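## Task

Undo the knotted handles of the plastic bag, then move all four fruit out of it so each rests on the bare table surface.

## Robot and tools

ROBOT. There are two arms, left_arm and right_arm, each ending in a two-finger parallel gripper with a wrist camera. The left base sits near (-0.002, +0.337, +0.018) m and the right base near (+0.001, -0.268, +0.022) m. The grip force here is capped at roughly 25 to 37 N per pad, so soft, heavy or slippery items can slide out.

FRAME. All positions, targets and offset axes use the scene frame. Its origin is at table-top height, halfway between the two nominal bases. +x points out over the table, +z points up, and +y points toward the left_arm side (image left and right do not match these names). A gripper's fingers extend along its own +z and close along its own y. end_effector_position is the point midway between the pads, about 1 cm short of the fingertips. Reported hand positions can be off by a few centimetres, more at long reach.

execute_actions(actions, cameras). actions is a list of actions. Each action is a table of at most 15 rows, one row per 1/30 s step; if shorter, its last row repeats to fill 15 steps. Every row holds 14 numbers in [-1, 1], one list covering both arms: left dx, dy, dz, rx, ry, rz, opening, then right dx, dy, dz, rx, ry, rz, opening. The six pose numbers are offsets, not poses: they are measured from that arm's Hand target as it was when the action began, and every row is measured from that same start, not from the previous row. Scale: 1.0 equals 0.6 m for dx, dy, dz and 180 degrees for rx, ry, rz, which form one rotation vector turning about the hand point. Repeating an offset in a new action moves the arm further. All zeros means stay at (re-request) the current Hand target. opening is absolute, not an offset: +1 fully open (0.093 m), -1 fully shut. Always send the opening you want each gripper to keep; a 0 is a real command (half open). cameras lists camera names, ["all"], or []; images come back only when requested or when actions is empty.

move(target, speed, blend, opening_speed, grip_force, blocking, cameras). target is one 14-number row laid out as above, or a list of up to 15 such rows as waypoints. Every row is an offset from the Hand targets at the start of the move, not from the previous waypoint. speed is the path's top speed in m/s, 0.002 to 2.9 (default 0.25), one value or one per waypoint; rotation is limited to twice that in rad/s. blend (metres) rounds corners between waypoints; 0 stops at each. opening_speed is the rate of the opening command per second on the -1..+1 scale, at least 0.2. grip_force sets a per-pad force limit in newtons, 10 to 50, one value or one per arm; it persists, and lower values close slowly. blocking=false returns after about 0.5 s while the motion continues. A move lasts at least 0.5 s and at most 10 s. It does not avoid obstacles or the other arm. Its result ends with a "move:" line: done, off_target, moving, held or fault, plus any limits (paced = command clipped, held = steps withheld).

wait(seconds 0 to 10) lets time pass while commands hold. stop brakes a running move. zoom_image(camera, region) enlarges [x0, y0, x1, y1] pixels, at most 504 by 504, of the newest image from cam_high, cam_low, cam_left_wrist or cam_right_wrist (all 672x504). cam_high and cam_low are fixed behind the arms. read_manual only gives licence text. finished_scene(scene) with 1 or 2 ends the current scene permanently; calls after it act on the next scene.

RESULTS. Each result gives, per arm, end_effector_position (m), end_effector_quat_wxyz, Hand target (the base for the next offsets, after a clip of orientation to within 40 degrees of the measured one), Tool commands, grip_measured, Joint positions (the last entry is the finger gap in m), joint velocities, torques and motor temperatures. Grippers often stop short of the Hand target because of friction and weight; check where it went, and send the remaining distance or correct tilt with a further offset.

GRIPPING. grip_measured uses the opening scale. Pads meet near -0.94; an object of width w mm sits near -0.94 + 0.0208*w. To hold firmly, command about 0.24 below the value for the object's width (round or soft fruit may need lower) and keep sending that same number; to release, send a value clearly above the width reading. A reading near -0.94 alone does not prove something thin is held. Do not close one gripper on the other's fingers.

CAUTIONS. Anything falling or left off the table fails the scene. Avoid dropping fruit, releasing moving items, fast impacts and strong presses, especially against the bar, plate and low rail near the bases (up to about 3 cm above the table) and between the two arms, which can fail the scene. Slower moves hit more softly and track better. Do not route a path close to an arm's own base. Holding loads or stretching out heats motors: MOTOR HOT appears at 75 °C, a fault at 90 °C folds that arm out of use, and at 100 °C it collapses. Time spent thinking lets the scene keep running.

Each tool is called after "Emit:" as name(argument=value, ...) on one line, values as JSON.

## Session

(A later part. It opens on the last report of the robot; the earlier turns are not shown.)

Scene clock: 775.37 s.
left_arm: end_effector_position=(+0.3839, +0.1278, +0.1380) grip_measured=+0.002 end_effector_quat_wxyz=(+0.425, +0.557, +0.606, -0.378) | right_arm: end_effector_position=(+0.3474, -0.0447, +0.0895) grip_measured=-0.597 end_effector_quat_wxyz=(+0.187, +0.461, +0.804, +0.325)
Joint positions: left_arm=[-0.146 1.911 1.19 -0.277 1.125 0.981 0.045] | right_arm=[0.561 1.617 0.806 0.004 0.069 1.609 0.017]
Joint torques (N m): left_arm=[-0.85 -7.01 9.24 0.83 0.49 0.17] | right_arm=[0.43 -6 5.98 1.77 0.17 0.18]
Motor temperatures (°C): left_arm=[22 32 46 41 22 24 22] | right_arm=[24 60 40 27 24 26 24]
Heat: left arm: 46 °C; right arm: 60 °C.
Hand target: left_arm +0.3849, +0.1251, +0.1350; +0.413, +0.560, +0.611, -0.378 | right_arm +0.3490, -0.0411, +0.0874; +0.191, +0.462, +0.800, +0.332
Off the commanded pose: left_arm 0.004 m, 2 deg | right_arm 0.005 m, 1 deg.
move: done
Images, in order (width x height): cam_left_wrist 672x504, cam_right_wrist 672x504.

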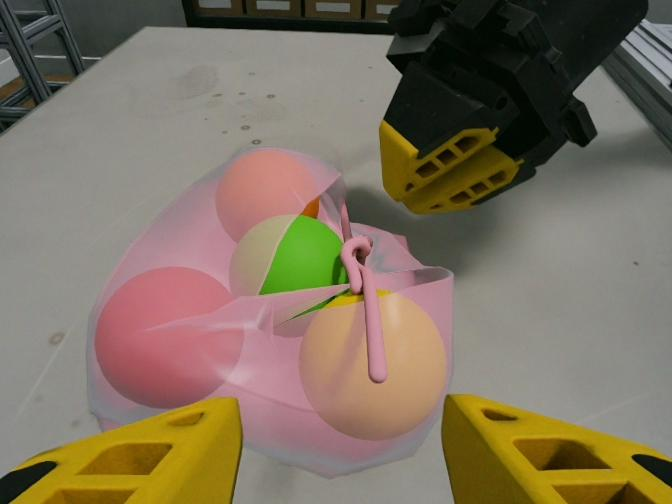

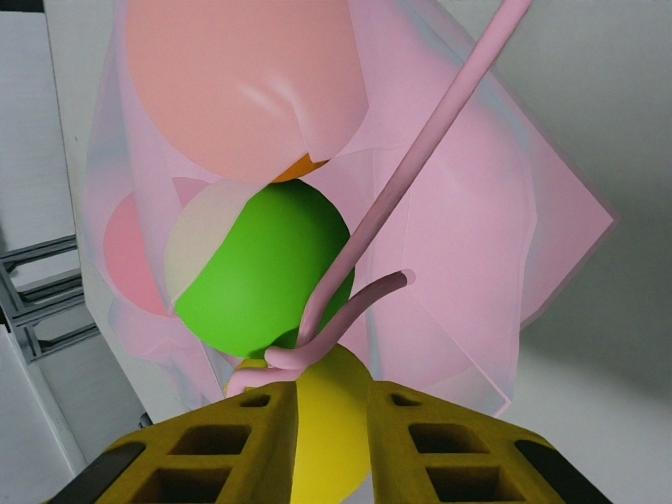

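Emit:
move(target=[0,0,0,0,0,0,0, 0,0,-0.0287,-0.3062,-0.1768,0.3536,-0.25], speed=0.2, cameras=["cam_left_wrist","cam_right_wrist"])

Scene clock: 821.83 s.
left_arm: end_effector_position=(+0.3839, +0.1278, +0.1380) grip_measured=+0.002 end_effector_quat_wxyz=(+0.425, +0.557, +0.606, -0.378) | right_arm: end_effector_position=(+0.3496, -0.0430, +0.0760) grip_measured=-0.252 end_effector_quat_wxyz=(+0.365, -0.233, +0.896, +0.102)
Joint positions: left_arm=[-0.146 1.911 1.19 -0.277 1.125 0.981 0.045] | right_arm=[0.561 1.659 0.78 0.081 0.07 0.058 0.033]
Joint torques (N m): left_arm=[-0.92 -7.1 9.33 0.85 0.49 0.17] | right_arm=[0.27 -5.82 5.14 1.86 0.13 0.02]
Motor temperatures (°C): left_arm=[22 33 47 39 22 24 22] | right_arm=[24 52 40 32 24 26 24]
Heat: left arm: 47 °C; right arm: 52 °C.
Hand target: left_arm +0.3849, +0.1251, +0.1350; +0.413, +0.560, +0.611, -0.378 | right_arm +0.3491, -0.0411, +0.0701; +0.369, -0.239, +0.892, +0.099
Off the commanded pose: left_arm 0.004 m, 2 deg | right_arm 0.006 m, 1 deg.
move: done
Images, in order (width x height): cam_left_wrist 672x504, cam_right_wrist 672x504.

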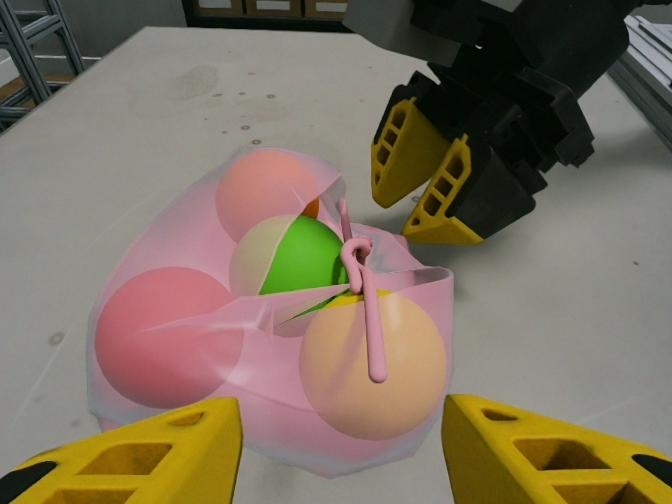

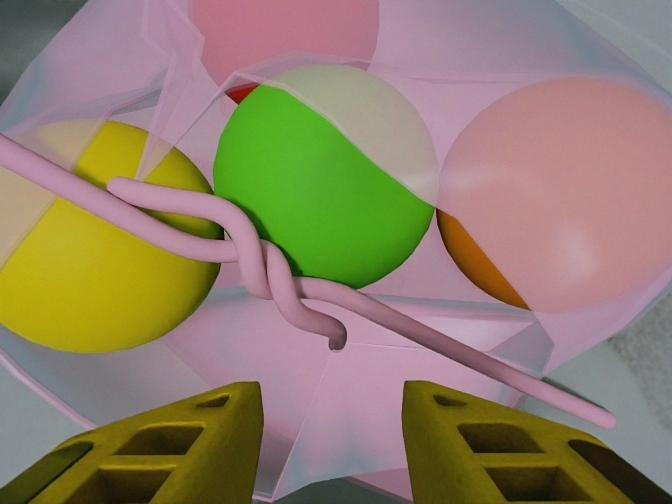

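Emit:
zoom_image(camera="cam_right_wrist", region=[220, 220, 420, 420])

Scaled by 2.520 from the camera's 672x504 image, which has a finer 960x720 frame.

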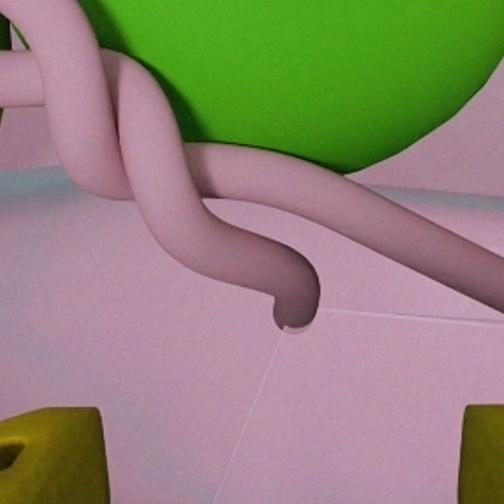

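Emit:
move(target=[0,0,0,0,0,0,0, -0.0113,-0.0115,-0.0277,0.0278,-0.0481,0,-0.25], speed=0.15, cameras=["cam_right_wrist"])

Scene clock: 852.43 s.
left_arm: end_effector_position=(+0.3839, +0.1278, +0.1380) grip_measured=+0.002 end_effector_quat_wxyz=(+0.425, +0.557, +0.606, -0.378) | right_arm: end_effector_position=(+0.3413, -0.0487, +0.0552) grip_measured=-0.252 end_effector_quat_wxyz=(+0.437, -0.227, +0.862, +0.122)
Joint positions: left_arm=[-0.146 1.911 1.19 -0.277 1.125 0.981 0.045] | right_arm=[0.561 1.707 0.55 0.524 0.073 0.041 0.033]
Joint torques (N m): left_arm=[-0.92 -7.06 9.29 0.84 0.49 0.16] | right_arm=[-0.17 -5.45 4.75 2.06 0.11 0.02]
Heat: left arm: 47 °C; right arm: 49 °C.
Hand target: left_arm +0.3849, +0.1251, +0.1350; +0.413, +0.560, +0.611, -0.378 | right_arm +0.3423, -0.0480, +0.0535; +0.446, -0.230, +0.857, +0.120
Off the commanded pose: left_arm 0.004 m, 2 deg | right_arm 0.002 m, 1 deg.
move: done
Images, in order (width x height): cam_right_wrist 672x504.

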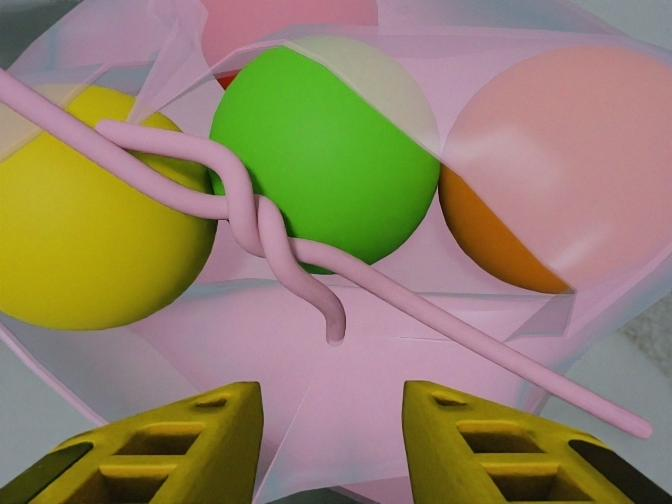

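Emit:
move(target=[0,0,0,0,0,0,0, 0.0408,0.0198,-0.0362,0,0,0,-0.25], speed=0.1, cameras=["cam_right_wrist"])

Scene clock: 869.03 s.
left_arm: end_effector_position=(+0.3839, +0.1278, +0.1380) grip_measured=+0.002 end_effector_quat_wxyz=(+0.425, +0.557, +0.606, -0.378) | right_arm: end_effector_position=(+0.3584, -0.0397, +0.0291) grip_measured=-0.252 end_effector_quat_wxyz=(+0.435, -0.229, +0.863, +0.117)
Joint positions: left_arm=[-0.146 1.911 1.19 -0.277 1.125 0.981 0.045] | right_arm=[0.554 1.871 0.608 0.622 0.073 0.031 0.033]
Joint torques (N m): left_arm=[-0.88 -7.15 9.28 0.85 0.49 0.16] | right_arm=[-0.88 -6.01 7.01 1.94 -0.02 0.07]
Motor temperatures (°C): left_arm=[22 33 47 37 22 24 22] | right_arm=[24 49 39 37 24 26 24]
Heat: left arm: 47 °C; right arm: 49 °C.
Hand target: left_arm +0.3849, +0.1251, +0.1350; +0.413, +0.560, +0.611, -0.378 | right_arm +0.3667, -0.0361, +0.0317; +0.446, -0.230, +0.857, +0.120
Off the commanded pose: left_arm 0.004 m, 2 deg | right_arm 0.009 m, 1 deg.
move: done
Images, in order (width x height): cam_right_wrist 672x504.

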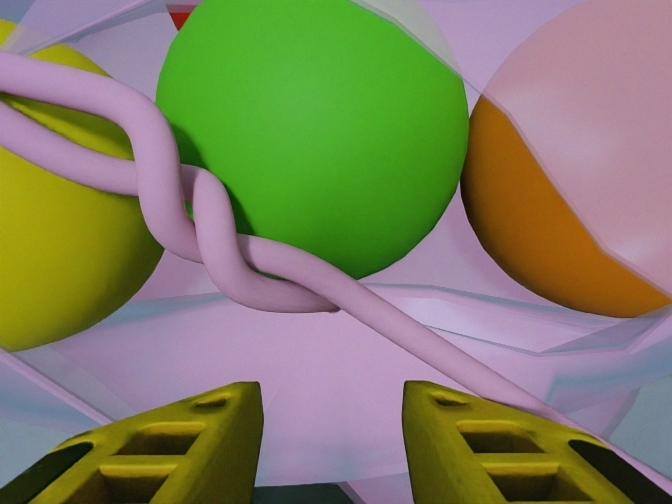

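Emit:
move(target=[0,0,0,0,0,0,0, -0.0658,-0.0353,0.075,-0.0278,0.0481,0,-0.25], speed=0.12, cameras=["cam_right_wrist"])

Scene clock: 875.33 s.
left_arm: end_effector_position=(+0.3839, +0.1278, +0.1380) grip_measured=+0.002 end_effector_quat_wxyz=(+0.425, +0.557, +0.606, -0.378) | right_arm: end_effector_position=(+0.3250, -0.0634, +0.0636) grip_measured=-0.252 end_effector_quat_wxyz=(+0.363, -0.240, +0.895, +0.094)
Joint positions: left_arm=[-0.146 1.911 1.19 -0.277 1.125 0.981 0.045] | right_arm=[0.554 1.58 0.64 0.133 0.073 0.035 0.033]
Joint torques (N m): left_arm=[-0.85 -7.08 9.21 0.84 0.52 0.17] | right_arm=[0.69 -8.13 8.9 1.18 0.07 0.25]
Heat: left arm: 47 °C; right arm: 49 °C.
Hand target: left_arm +0.3849, +0.1251, +0.1350; +0.413, +0.560, +0.611, -0.378 | right_arm +0.3272, -0.0573, +0.0767; +0.369, -0.239, +0.892, +0.099
Off the commanded pose: left_arm 0.004 m, 2 deg | right_arm 0.015 m, 1 deg.
move: off_target (right_arm)
Images, in order (width x height): cam_right_wrist 672x504.

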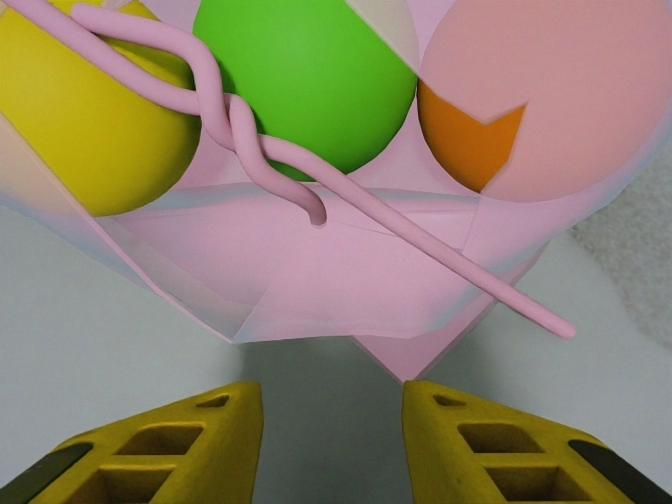

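Emit:
move(target=[0,0,0,0,0,0,0, 0.0472,0.0355,0.0,-0.0139,0.0241,0,-0.25], speed=0.15, cameras=["cam_right_wrist"])

Scene clock: 895.37 s.
left_arm: end_effector_position=(+0.3839, +0.1278, +0.1380) grip_measured=+0.002 end_effector_quat_wxyz=(+0.425, +0.557, +0.606, -0.378) | right_arm: end_effector_position=(+0.3556, -0.0411, +0.0778) grip_measured=-0.252 end_effector_quat_wxyz=(+0.341, -0.242, +0.904, +0.088)
Joint positions: left_arm=[-0.146 1.911 1.19 -0.277 1.125 0.981 0.045] | right_arm=[0.558 1.69 0.869 -0.036 0.073 0.043 0.033]
Joint torques (N m): left_arm=[-0.88 -7.06 9.36 0.84 0.5 0.17] | right_arm=[0.69 -6.24 9.37 1.12 0.04 0.24]
Heat: left arm: 47 °C; right arm: 50 °C.
Hand target: left_arm +0.3849, +0.1251, +0.1350; +0.413, +0.560, +0.611, -0.378 | right_arm +0.3555, -0.0360, +0.0767; +0.330, -0.244, +0.908, +0.089
Off the commanded pose: left_arm 0.004 m, 2 deg | right_arm 0.005 m, 1 deg.
move: done
Images, in order (width x height): cam_right_wrist 672x504.

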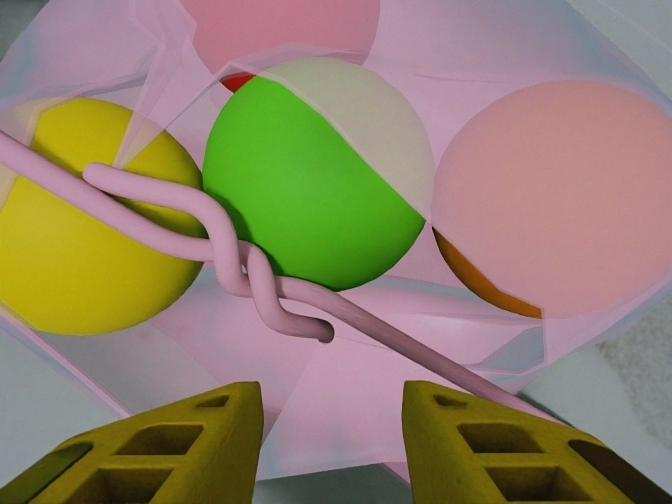

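Emit:
move(target=[0,0,0,0,0,0,0, 0.0352,0.025,-0.0878,0,0,0,-0.25], speed=0.08, cameras=["cam_right_wrist"])

Scene clock: 907.77 s.
left_arm: end_effector_position=(+0.3839, +0.1278, +0.1380) grip_measured=+0.002 end_effector_quat_wxyz=(+0.425, +0.557, +0.606, -0.378) | right_arm: end_effector_position=(+0.3758, -0.0261, +0.0314) grip_measured=-0.252 end_effector_quat_wxyz=(+0.335, -0.243, +0.906, +0.087)
Joint positions: left_arm=[-0.146 1.911 1.19 -0.277 1.125 0.981 0.045] | right_arm=[0.558 1.895 0.909 0.117 0.073 0.043 0.033]
Joint torques (N m): left_arm=[-0.87 -7.12 9.25 0.84 0.48 0.16] | right_arm=[0.2 -6.49 7.28 1.45 0.02 0.18]
Heat: left arm: 47 °C; right arm: 50 °C.
Hand target: left_arm +0.3849, +0.1251, +0.1350; +0.413, +0.560, +0.611, -0.378 | right_arm +0.3767, -0.0209, +0.0242; +0.330, -0.244, +0.908, +0.089
Off the commanded pose: left_arm 0.004 m, 2 deg | right_arm 0.009 m, 1 deg.
move: done
Images, in order (width x height): cam_right_wrist 672x504.

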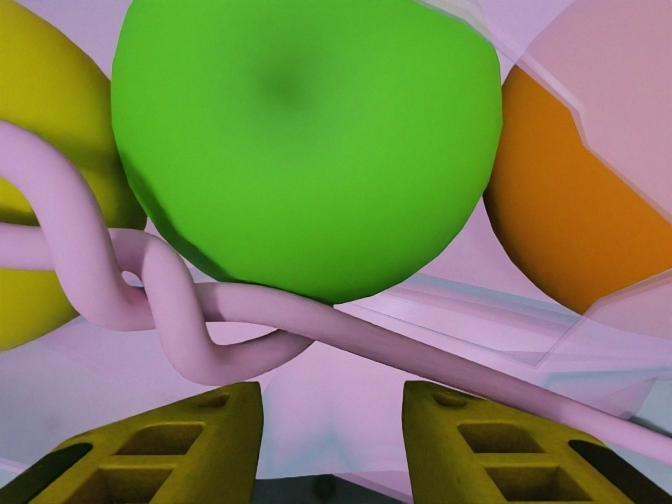

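Emit:
move(target=[0,0,0,0,0,0,0, -0.07,-0.045,0.095,0,0,0,-0.25], speed=0.15, cameras=["cam_left_wrist","cam_right_wrist"])

Scene clock: 925.77 s.
left_arm: end_effector_position=(+0.3839, +0.1278, +0.1380) grip_measured=+0.002 end_effector_quat_wxyz=(+0.425, +0.557, +0.606, -0.378) | right_arm: end_effector_position=(+0.3448, -0.0452, +0.0831) grip_measured=-0.252 end_effector_quat_wxyz=(+0.342, -0.242, +0.903, +0.091)
Joint positions: left_arm=[-0.146 1.911 1.19 -0.277 1.125 0.981 0.045] | right_arm=[0.565 1.636 0.83 -0.047 0.072 0.048 0.033]
Joint torques (N m): left_arm=[-0.8 -7.08 9.32 0.83 0.5 0.17] | right_arm=[0.54 -9.14 5.37 1.19 0.1 0.21]
Heat: left arm: 48 °C; right arm: 49 °C.
Hand target: left_arm +0.3849, +0.1251, +0.1350; +0.413, +0.560, +0.611, -0.378 | right_arm +0.3346, -0.0479, +0.0811; +0.330, -0.244, +0.908, +0.089
Off the commanded pose: left_arm 0.004 m, 2 deg | right_arm 0.011 m, 2 deg.
move: off_target (right_arm)
Images, in order (width x height): cam_left_wrist 672x504, cam_right_wrist 672x504.

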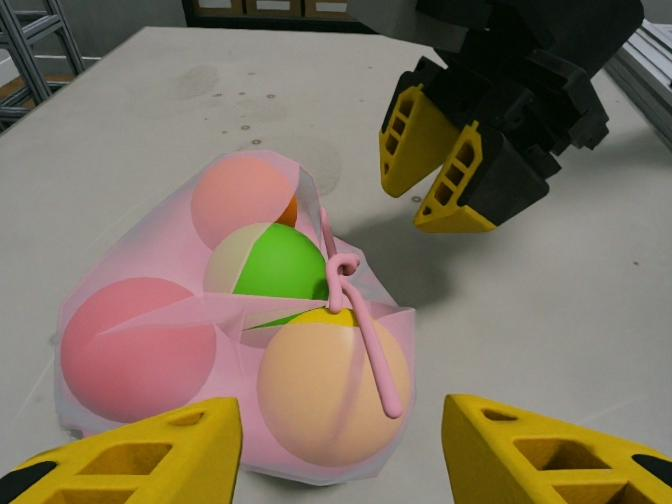

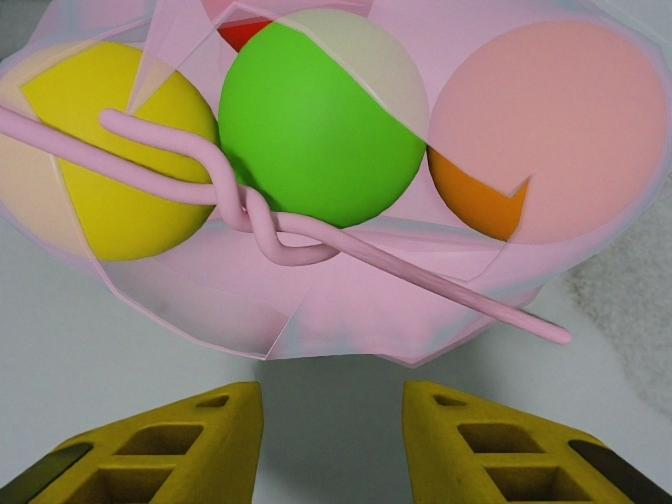

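Emit:
move(target=[-0.0148,-0.0713,-0.0712,0,0,0.05,0.0, 0,0,0,0,0,0,-0.25], speed=0.12, cameras=["cam_left_wrist","cam_right_wrist"])

Scene clock: 936.27 s.
left_arm: end_effector_position=(+0.3744, +0.0837, +0.0988) grip_measured=+0.002 end_effector_quat_wxyz=(+0.437, +0.513, +0.650, -0.351) | right_arm: end_effector_position=(+0.3448, -0.0452, +0.0830) grip_measured=-0.252 end_effector_quat_wxyz=(+0.342, -0.242, +0.903, +0.091)
Joint positions: left_arm=[-0.292 1.918 0.945 0.288 0.928 0.586 0.045] | right_arm=[0.565 1.636 0.83 -0.048 0.072 0.049 0.033]
Joint torques (N m): left_arm=[-0.69 -6.71 5.3 2.14 0.21 -0.12] | right_arm=[0.61 -9.06 5.33 1.13 0.09 0.22]
Heat: left arm: 48 °C; right arm: 50 °C.
Hand target: left_arm +0.3760, +0.0822, +0.0924; +0.441, +0.511, +0.653, -0.344 | right_arm +0.3347, -0.0479, +0.0811; +0.330, -0.243, +0.908, +0.089
Off the commanded pose: left_arm 0.007 m, 1 deg | right_arm 0.011 m, 1 deg.
move: off_target (right_arm)
Images, in order (width x height): cam_left_wrist 672x504, cam_right_wrist 672x504.

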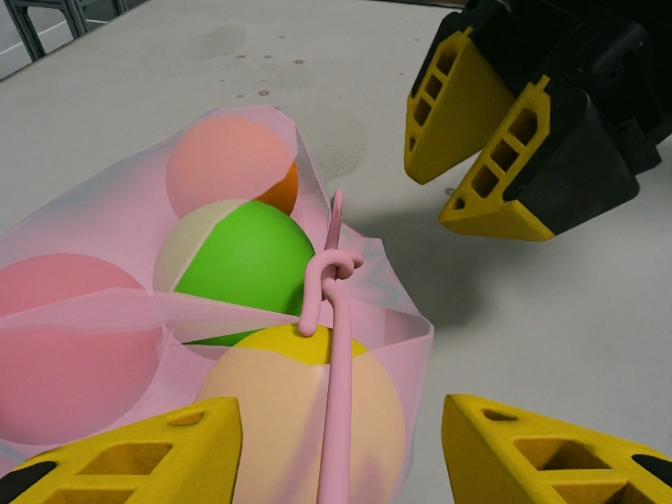

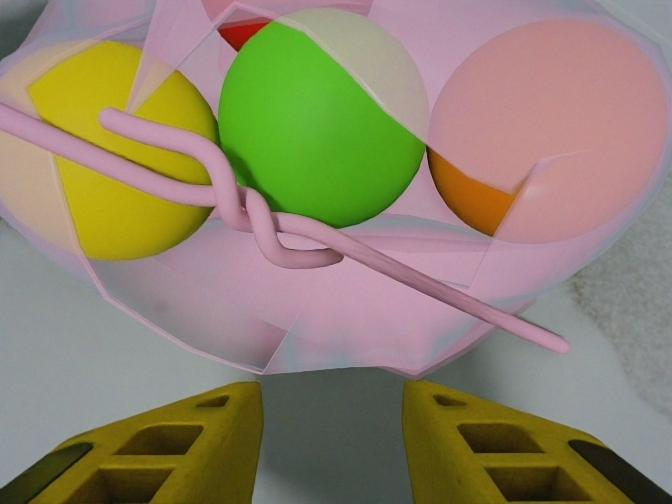

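Emit:
move(target=[-0.0013,0.004,-0.02,0,0,0,0.0, 0,0,0,0,0,0,-0.25], speed=0.05, cameras=["cam_left_wrist"])

Scene clock: 948.93 s.
left_arm: end_effector_position=(+0.3727, +0.0841, +0.0851) grip_measured=+0.002 end_effector_quat_wxyz=(+0.434, +0.512, +0.652, -0.352) | right_arm: end_effector_position=(+0.3448, -0.0452, +0.0830) grip_measured=-0.252 end_effector_quat_wxyz=(+0.342, -0.242, +0.903, +0.091)
Joint positions: left_arm=[-0.292 1.951 0.927 0.331 0.928 0.586 0.045] | right_arm=[0.565 1.636 0.83 -0.048 0.072 0.049 0.033]
Joint torques (N m): left_arm=[-0.28 -6.93 5.22 2.16 0.29 -0.05] | right_arm=[0.66 -9.1 5.34 1.13 0.07 0.24]
Motor temperatures (°C): left_arm=[22 33 47 37 22 24 22] | right_arm=[24 51 40 32 24 26 24]
Heat: left arm: 47 °C; right arm: 51 °C.
Hand target: left_arm +0.3753, +0.0846, +0.0803; +0.441, +0.511, +0.653, -0.344 | right_arm +0.3347, -0.0479, +0.0811; +0.330, -0.243, +0.908, +0.089
Off the commanded pose: left_arm 0.005 m, 1 deg | right_arm 0.011 m, 1 deg.
move: off_target (right_arm)
Images, in order (width x height): cam_left_wrist 672x504.

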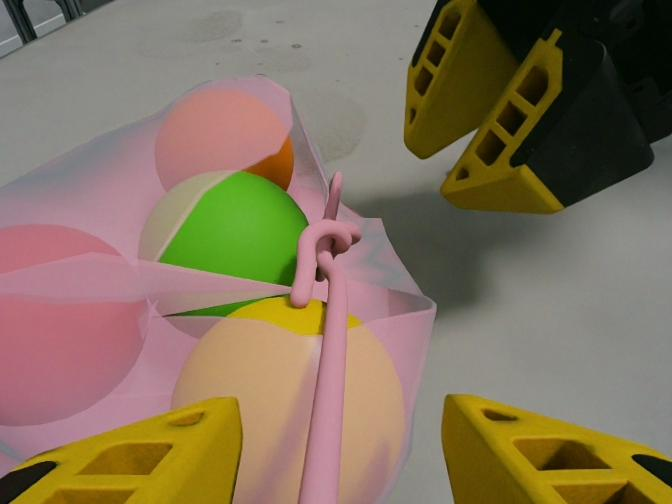

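Emit:
move(target=[0,0,0,0,0,0,-1, 0,0,0,0,0,0,-0.25], speed=0.05, opening_speed=0.8, cameras=["cam_left_wrist","cam_right_wrist"])

Scene clock: 953.10 s.
left_arm: end_effector_position=(+0.3729, +0.0841, +0.0853) grip_measured=-0.911 end_effector_quat_wxyz=(+0.434, +0.512, +0.652, -0.352) | right_arm: end_effector_position=(+0.3448, -0.0452, +0.0830) grip_measured=-0.252 end_effector_quat_wxyz=(+0.342, -0.242, +0.903, +0.091)
Joint positions: left_arm=[-0.292 1.951 0.927 0.333 0.928 0.586 0.001] | right_arm=[0.565 1.636 0.83 -0.048 0.072 0.049 0.033]
Joint torques (N m): left_arm=[-0.27 -6.93 5.15 2.15 0.28 -0.05] | right_arm=[0.51 -9.11 5.5 1.13 0.1 0.22]
Heat: left arm: 47 °C; right arm: 51 °C.
Hand target: left_arm +0.3753, +0.0846, +0.0803; +0.441, +0.511, +0.653, -0.344 | right_arm +0.3347, -0.0479, +0.0811; +0.330, -0.243, +0.908, +0.089
Off the commanded pose: left_arm 0.006 m, 1 deg | right_arm 0.011 m, 1 deg.
move: off_target (right_arm)
Images, in order (width x height): cam_left_wrist 672x504, cam_right_wrist 672x504.

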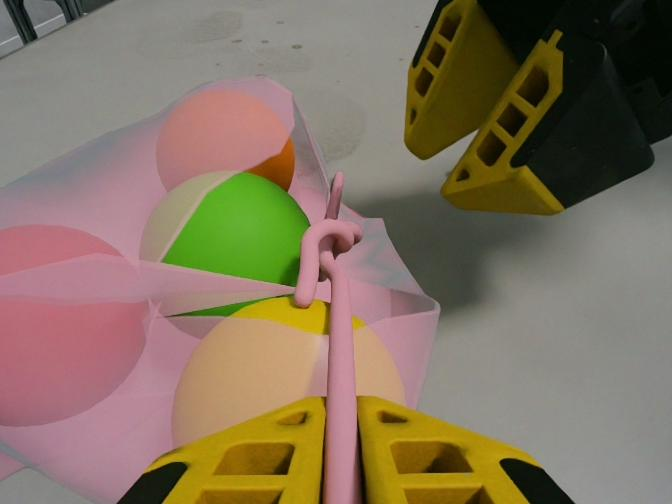

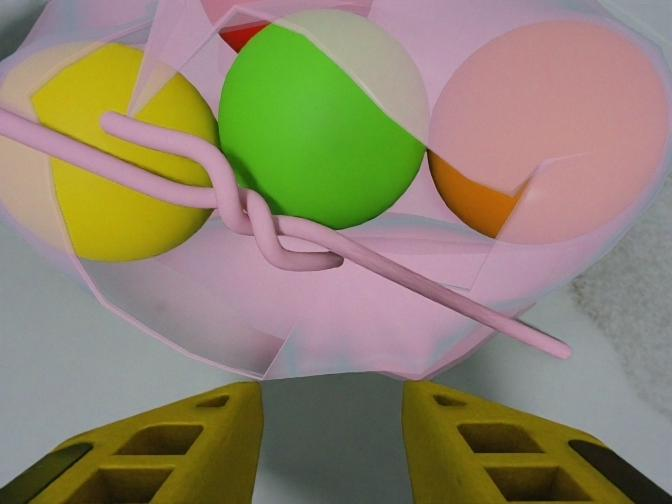

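Emit:
move(target=[0.0092,-0.0392,-0.0105,0,0,0,-1, 0,0,0,0,0,0,-0.25], speed=0.05, cameras=["cam_left_wrist","cam_right_wrist"])

Scene clock: 957.87 s.
left_arm: end_effector_position=(+0.3682, +0.0664, +0.0683) grip_measured=-0.911 end_effector_quat_wxyz=(+0.421, +0.510, +0.659, -0.357) | right_arm: end_effector_position=(+0.3448, -0.0452, +0.0830) grip_measured=-0.252 end_effector_quat_wxyz=(+0.342, -0.242, +0.903, +0.091)
Joint positions: left_arm=[-0.342 2.006 0.927 0.395 0.891 0.536 0.001] | right_arm=[0.565 1.636 0.83 -0.048 0.072 0.049 0.033]
Joint torques (N m): left_arm=[-0.75 -7.06 8.23 2.19 0.17 -0.1] | right_arm=[0.59 -9.14 5.39 1.13 0.07 0.23]
Heat: left arm: 46 °C; right arm: 51 °C.
Hand target: left_arm +0.3809, +0.0612, +0.0740; +0.441, +0.510, +0.653, -0.344 | right_arm +0.3347, -0.0479, +0.0811; +0.330, -0.243, +0.908, +0.089
Off the commanded pose: left_arm 0.015 m, 3 deg | right_arm 0.011 m, 1 deg.
move: off_target (left_arm, right_arm)
Images, in order (width x height): cam_left_wrist 672x504, cam_right_wrist 672x504.

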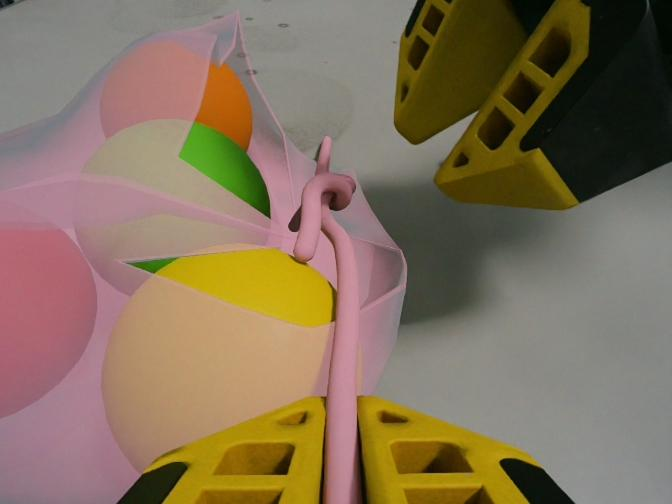

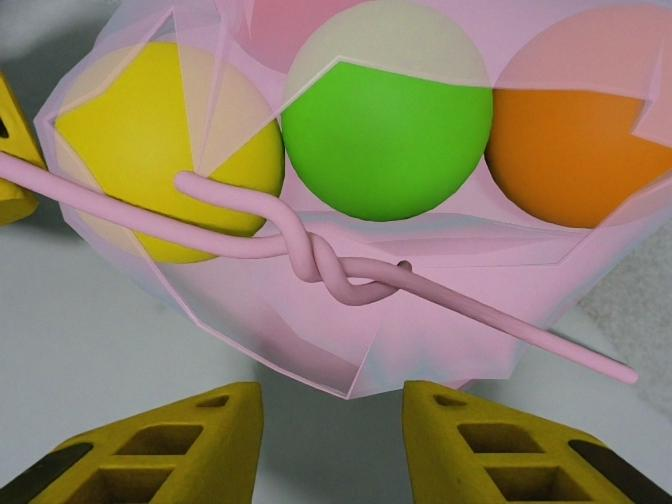

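Emit:
move(target=[-0.06,0.005,0.0,0,0,0,-1, 0,0,0,0,0,0,-0.25], speed=0.06, cameras=["cam_left_wrist","cam_right_wrist"])

Scene clock: 991.90 s.
left_arm: end_effector_position=(+0.3414, +0.0665, +0.0630) grip_measured=-0.911 end_effector_quat_wxyz=(+0.420, +0.510, +0.661, -0.356) | right_arm: end_effector_position=(+0.3448, -0.0452, +0.0830) grip_measured=-0.252 end_effector_quat_wxyz=(+0.342, -0.242, +0.903, +0.091)
Joint positions: left_arm=[-0.37 1.954 0.807 0.478 0.864 0.511 0.001] | right_arm=[0.565 1.636 0.83 -0.048 0.072 0.049 0.033]
Joint torques (N m): left_arm=[-0.77 -9.47 4.63 2.18 0.23 -0.11] | right_arm=[0.72 -9.22 5.46 1.15 0.1 0.19]
Heat: left arm: 46 °C; right arm: 52 °C.
Hand target: left_arm +0.3448, +0.0642, +0.0740; +0.441, +0.510, +0.653, -0.344 | right_arm +0.3347, -0.0479, +0.0811; +0.330, -0.243, +0.908, +0.089
Off the commanded pose: left_arm 0.012 m, 3 deg | right_arm 0.011 m, 1 deg.
move: off_target (left_arm, right_arm)
Images, in order (width x height): cam_left_wrist 672x504, cam_right_wrist 672x504.

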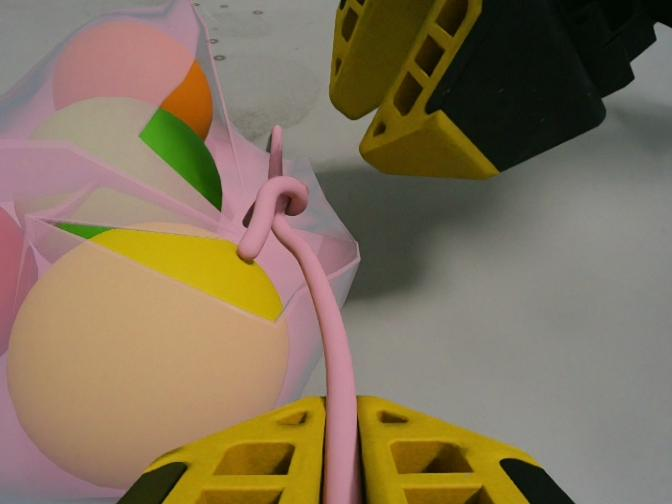

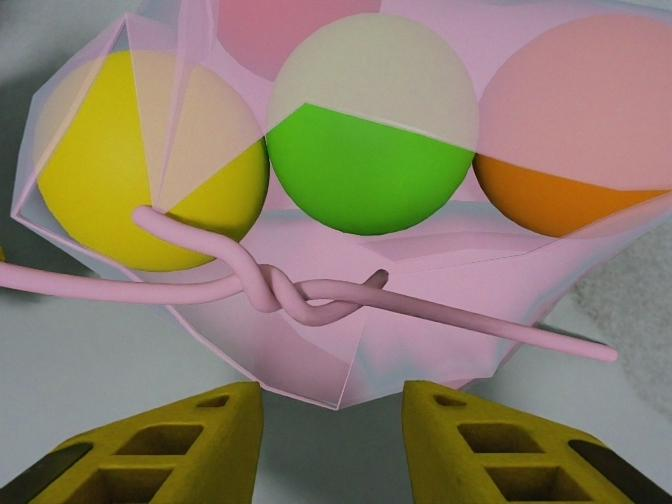

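Emit:
move(target=[[0,0,0,0,0,0,-1, 0,0,0.09,0,0,0,-0.6],[0,0,0,0,0,0,-1, 0.0622,0.0917,0.0733,0.1550,0.2942,-0.4959,-0.6]], speed=0.25, blend=[0.01,0], cameras=["cam_left_wrist","cam_right_wrist"])

Scene clock: 1031.53 s.
left_arm: end_effector_position=(+0.3416, +0.0665, +0.0631) grip_measured=-0.911 end_effector_quat_wxyz=(+0.420, +0.510, +0.661, -0.355) | right_arm: end_effector_position=(+0.3704, +0.0059, +0.1276) grip_measured=-0.597 end_effector_quat_wxyz=(-0.045, +0.562, +0.816, +0.124)
Joint positions: left_arm=[-0.37 1.954 0.807 0.479 0.864 0.511 0.001] | right_arm=[0.543 2.134 1.903 -1.146 -0.154 1.806 0.017]
Joint torques (N m): left_arm=[-0.84 -9.4 4.64 2.24 0.19 -0.11] | right_arm=[-0.75 -9.33 9.02 0.36 -0.22 0.24]
Motor temperatures (°C): left_arm=[22 38 44 45 22 24 22] | right_arm=[24 52 39 31 24 26 24]
Heat: left arm: 45 °C; right arm: 52 °C.
Hand target: left_arm +0.3448, +0.0642, +0.0740; +0.441, +0.511, +0.653, -0.344 | right_arm +0.3720, +0.0071, +0.1251; -0.055, +0.568, +0.812, +0.118
Off the commanded pose: left_arm 0.012 m, 3 deg | right_arm 0.003 m, 2 deg.
move: off_target (left_arm)
Images, in order (width x height): cam_left_wrist 672x504, cam_right_wrist 672x504.

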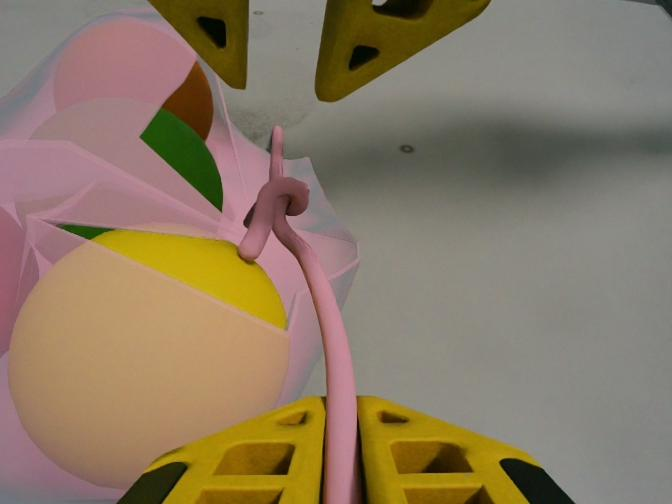

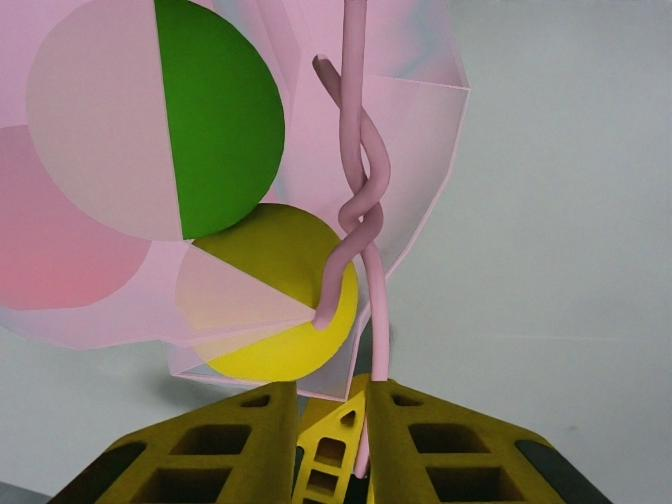

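Emit:
move(target=[0,0,0,0,0,0,-1, 0.0075,0.0158,-0.0617,0,0,0,-0.66], speed=0.1, cameras=["cam_left_wrist","cam_right_wrist"])

Scene clock: 1046.87 s.
left_arm: end_effector_position=(+0.3416, +0.0665, +0.0631) grip_measured=-0.911 end_effector_quat_wxyz=(+0.420, +0.510, +0.661, -0.355) | right_arm: end_effector_position=(+0.3772, +0.0112, +0.0977) grip_measured=-0.657 end_effector_quat_wxyz=(-0.048, +0.567, +0.814, +0.119)
Joint positions: left_arm=[-0.37 1.954 0.807 0.479 0.864 0.511 0.001] | right_arm=[0.543 2.187 1.87 -1.071 -0.155 1.816 0.014]
Joint torques (N m): left_arm=[-0.79 -9.44 4.67 2.22 0.19 -0.12] | right_arm=[0.32 -10.22 5.82 0.69 -0.18 0.22]
Heat: left arm: 45 °C; right arm: 54 °C.
Hand target: left_arm +0.3448, +0.0642, +0.0740; +0.441, +0.511, +0.653, -0.344 | right_arm +0.3765, +0.0166, +0.0880; -0.055, +0.568, +0.812, +0.118
Off the commanded pose: left_arm 0.012 m, 3 deg | right_arm 0.011 m, 1 deg.
move: off_target (left_arm, right_arm)
Images, in order (width x height): cam_left_wrist 672x504, cam_right_wrist 672x504.

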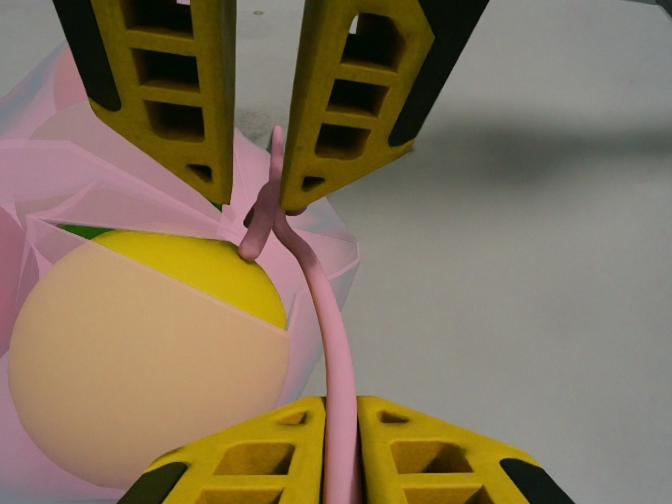

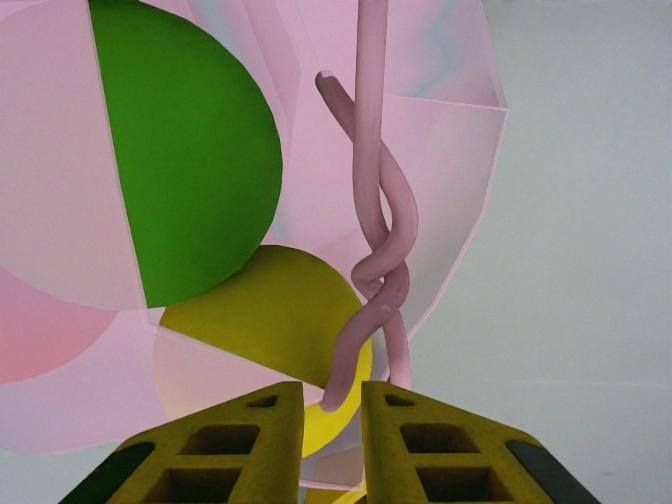

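Emit:
move(target=[0,0,0,0,0,0,-1, 0.0017,0.0023,-0.0317,0,0,0,-0.66], speed=0.06, cameras=["cam_left_wrist","cam_right_wrist"])

Scene clock: 1065.87 s.
left_arm: end_effector_position=(+0.3416, +0.0665, +0.0631) grip_measured=-0.911 end_effector_quat_wxyz=(+0.420, +0.510, +0.661, -0.355) | right_arm: end_effector_position=(+0.3793, +0.0130, +0.0810) grip_measured=-0.657 end_effector_quat_wxyz=(-0.047, +0.567, +0.814, +0.121)
Joint positions: left_arm=[-0.37 1.954 0.807 0.479 0.863 0.511 0.001] | right_arm=[0.543 2.2 1.825 -1.006 -0.155 1.817 0.014]
Joint torques (N m): left_arm=[-0.84 -9.39 4.72 2.26 0.21 -0.09] | right_arm=[0.25 -9.91 5.61 0.73 -0.17 0.18]
Heat: left arm: 46 °C; right arm: 53 °C.
Hand target: left_arm +0.3448, +0.0642, +0.0740; +0.441, +0.511, +0.653, -0.344 | right_arm +0.3774, +0.0180, +0.0689; -0.055, +0.568, +0.812, +0.118
Off the commanded pose: left_arm 0.012 m, 3 deg | right_arm 0.013 m, 1 deg.
move: off_target (left_arm, right_arm)
Images, in order (width x height): cam_left_wrist 672x504, cam_right_wrist 672x504.

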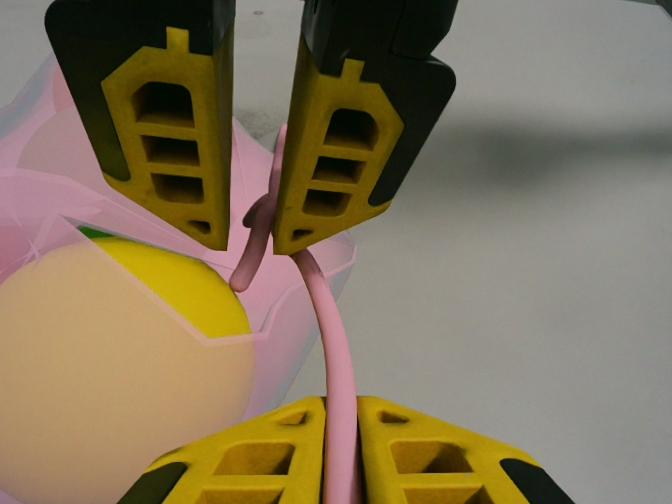

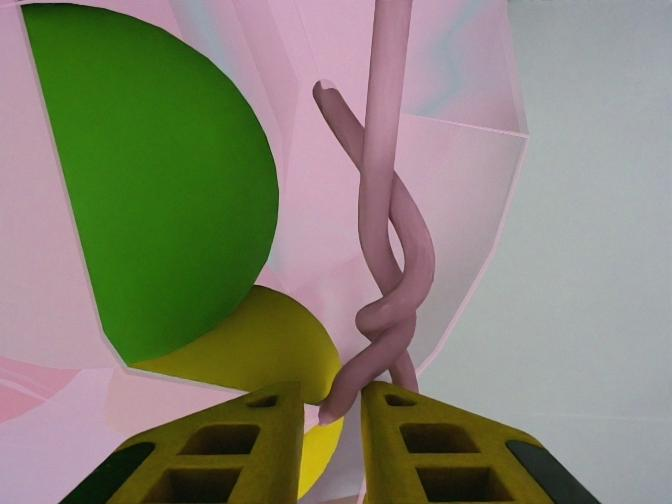

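Emit:
move(target=[0,0,0,0,0,0,-1, -0.002,-0.02,-0.0033,0,0,0,-0.66], speed=0.05, cameras=["cam_left_wrist","cam_right_wrist"])

Scene clock: 1077.57 s.
left_arm: end_effector_position=(+0.3417, +0.0666, +0.0630) grip_measured=-0.911 end_effector_quat_wxyz=(+0.420, +0.510, +0.662, -0.355) | right_arm: end_effector_position=(+0.3742, +0.0064, +0.0676) grip_measured=-0.657 end_effector_quat_wxyz=(-0.055, +0.571, +0.811, +0.111)
Joint positions: left_arm=[-0.37 1.954 0.807 0.479 0.863 0.511 0.001] | right_arm=[0.534 2.2 1.775 -0.982 -0.163 1.816 0.014]
Joint torques (N m): left_arm=[-0.81 -9.36 4.72 2.22 0.21 -0.12] | right_arm=[-0.87 -12.18 5.23 0.66 -0.11 -0.01]
Motor temperatures (°C): left_arm=[22 40 42 47 22 24 22] | right_arm=[24 55 40 29 24 26 24]
Heat: left arm: 47 °C; right arm: 55 °C.
Hand target: left_arm +0.3448, +0.0642, +0.0740; +0.441, +0.510, +0.653, -0.344 | right_arm +0.3763, +0.0060, +0.0670; -0.055, +0.568, +0.812, +0.118
Off the commanded pose: left_arm 0.012 m, 3 deg | right_arm 0.002 m, 1 deg.
move: off_target (left_arm)
Images, in order (width x height): cam_left_wrist 672x504, cam_right_wrist 672x504.

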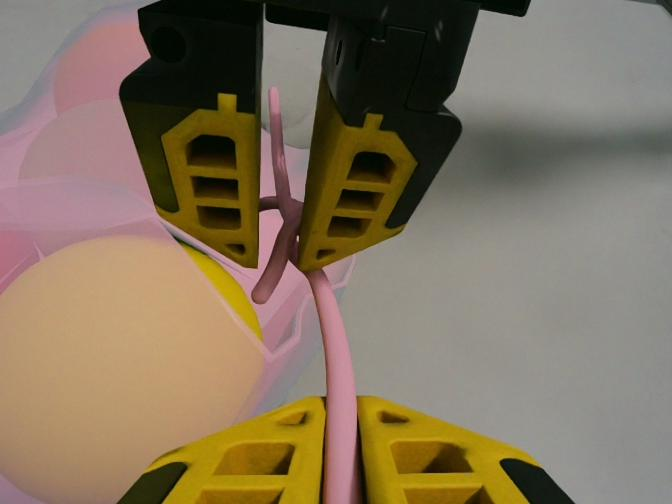

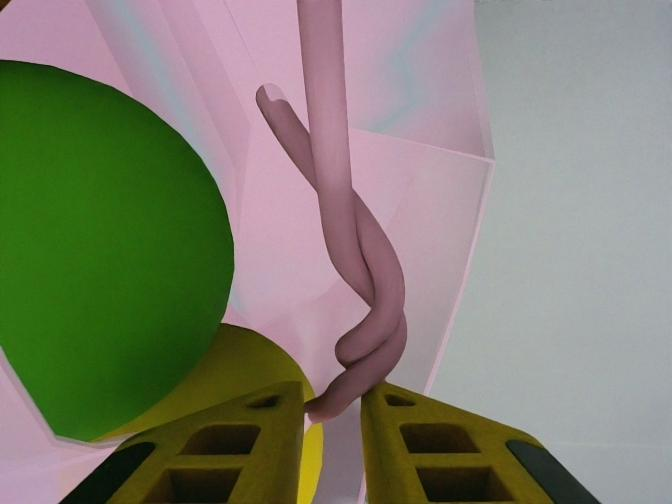

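Emit:
move(target=[0,0,0,0,0,0,-1, 0,0,0,0,0,0,-1], speed=0.05, opening_speed=0.5, cameras=["cam_left_wrist","cam_right_wrist"])

Scene clock: 1101.40 s.
left_arm: end_effector_position=(+0.3418, +0.0665, +0.0631) grip_measured=-0.911 end_effector_quat_wxyz=(+0.420, +0.510, +0.662, -0.355) | right_arm: end_effector_position=(+0.3744, +0.0066, +0.0677) grip_measured=-0.905 end_effector_quat_wxyz=(-0.055, +0.571, +0.811, +0.112)
Joint positions: left_arm=[-0.37 1.954 0.807 0.48 0.863 0.511 0.001] | right_arm=[0.534 2.2 1.775 -0.981 -0.163 1.816 0.002]
Joint torques (N m): left_arm=[-0.8 -9.51 4.71 2.23 0.21 -0.12] | right_arm=[-0.84 -12.22 5.26 0.67 -0.12 0.04]
Motor temperatures (°C): left_arm=[22 40 42 47 22 24 22] | right_arm=[24 61 39 29 24 26 24]
Heat: left arm: 47 °C; right arm: 61 °C.
Hand target: left_arm +0.3448, +0.0642, +0.0740; +0.441, +0.510, +0.653, -0.344 | right_arm +0.3763, +0.0060, +0.0670; -0.055, +0.568, +0.812, +0.118
Off the commanded pose: left_arm 0.012 m, 3 deg | right_arm 0.002 m, 1 deg.
move: off_target (left_arm)
Images, in order (width x height): cam_left_wrist 672x504, cam_right_wrist 672x504.

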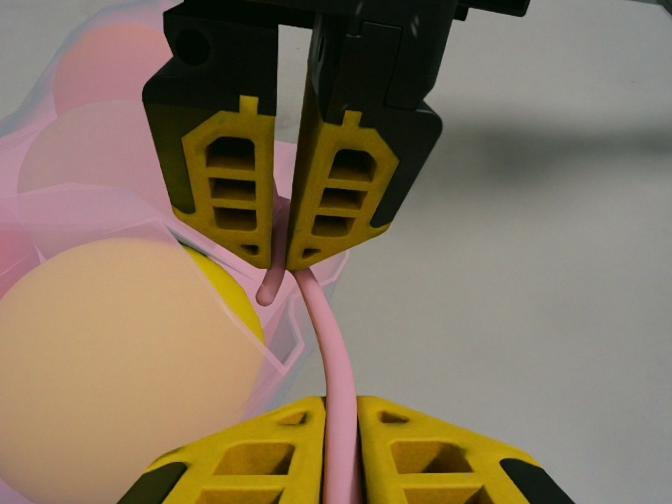

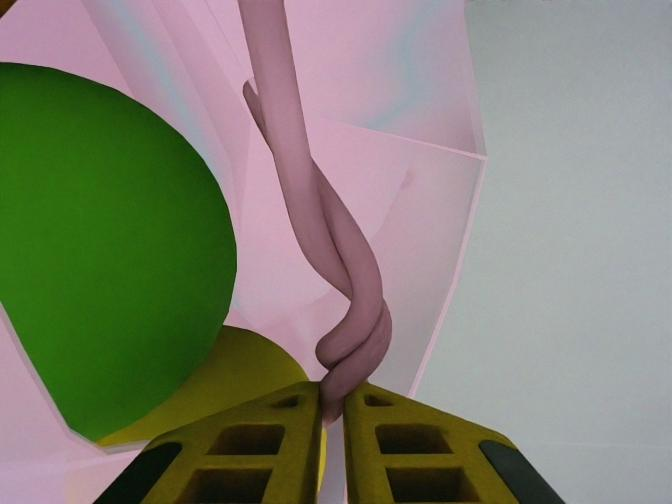

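Emit:
move(target=[0,0,0,0,0,0,-1, 0.0833,0.025,0.1,0,0,0,-1], speed=0.07, cameras=["cam_left_wrist","cam_right_wrist"])

Scene clock: 1117.23 s.
left_arm: end_effector_position=(+0.3429, +0.0663, +0.0641) grip_measured=-0.911 end_effector_quat_wxyz=(+0.424, +0.510, +0.660, -0.353) | right_arm: end_effector_position=(+0.4246, +0.0219, +0.1322) grip_measured=-0.905 end_effector_quat_wxyz=(-0.050, +0.570, +0.811, +0.124)
Joint positions: left_arm=[-0.37 1.954 0.807 0.488 0.861 0.51 0.001] | right_arm=[0.506 2.451 2.459 -1.392 -0.169 1.79 0.002]
Joint torques (N m): left_arm=[-0.9 -9.35 4.71 2.16 0.23 -0.11] | right_arm=[-0.8 -11.22 8.57 0.37 -0.11 0]
Motor temperatures (°C): left_arm=[22 41 42 47 22 24 22] | right_arm=[24 63 39 28 24 26 24]
Heat: left arm: 47 °C; right arm: 63 °C.
Hand target: left_arm +0.3448, +0.0642, +0.0740; +0.441, +0.510, +0.653, -0.344 | right_arm +0.4263, +0.0209, +0.1270; -0.055, +0.568, +0.812, +0.118
Off the commanded pose: left_arm 0.010 m, 2 deg | right_arm 0.006 m, 1 deg.
move: done
Images, in order (width x height): cam_left_wrist 672x504, cam_right_wrist 672x504.

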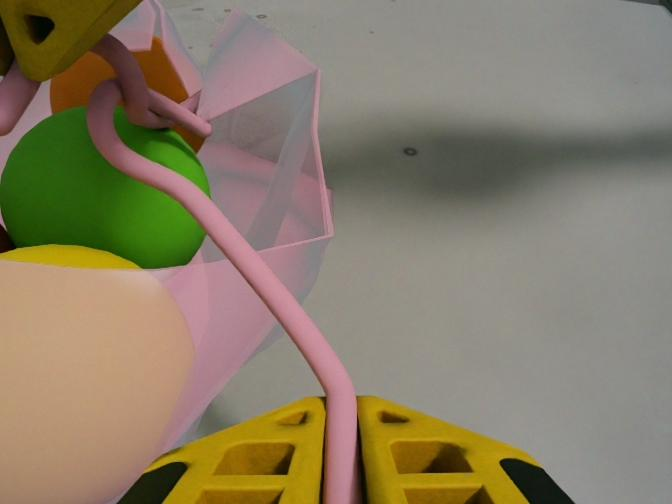

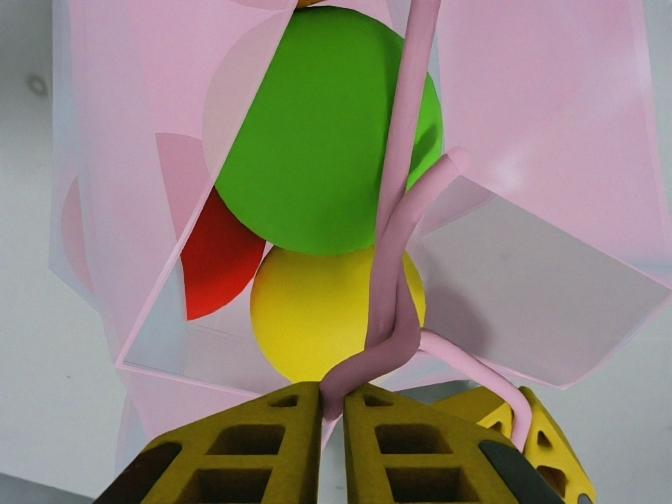

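Emit:
zoom_image(camera="cam_right_wrist", region=[280, 100, 580, 430])

Emit:
zoom_image(camera="cam_left_wrist", region=[0, 0, 360, 270])

Scaled by 1.527 from the camera's 672x504 image, which has a finer 960x720 frame.

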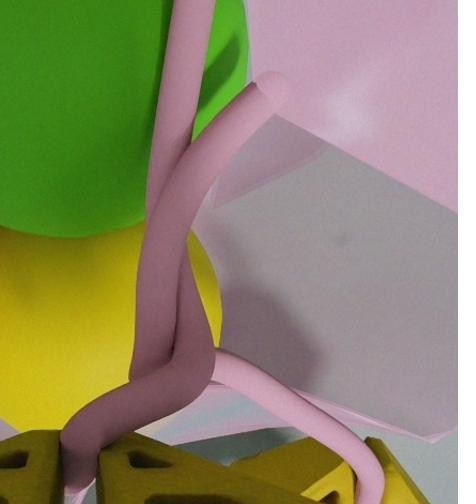

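Scaled by 1.400 from the camera's 672x504 image, which has a finer 960x720 frame.

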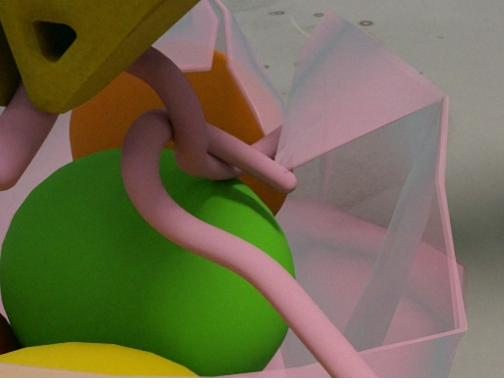

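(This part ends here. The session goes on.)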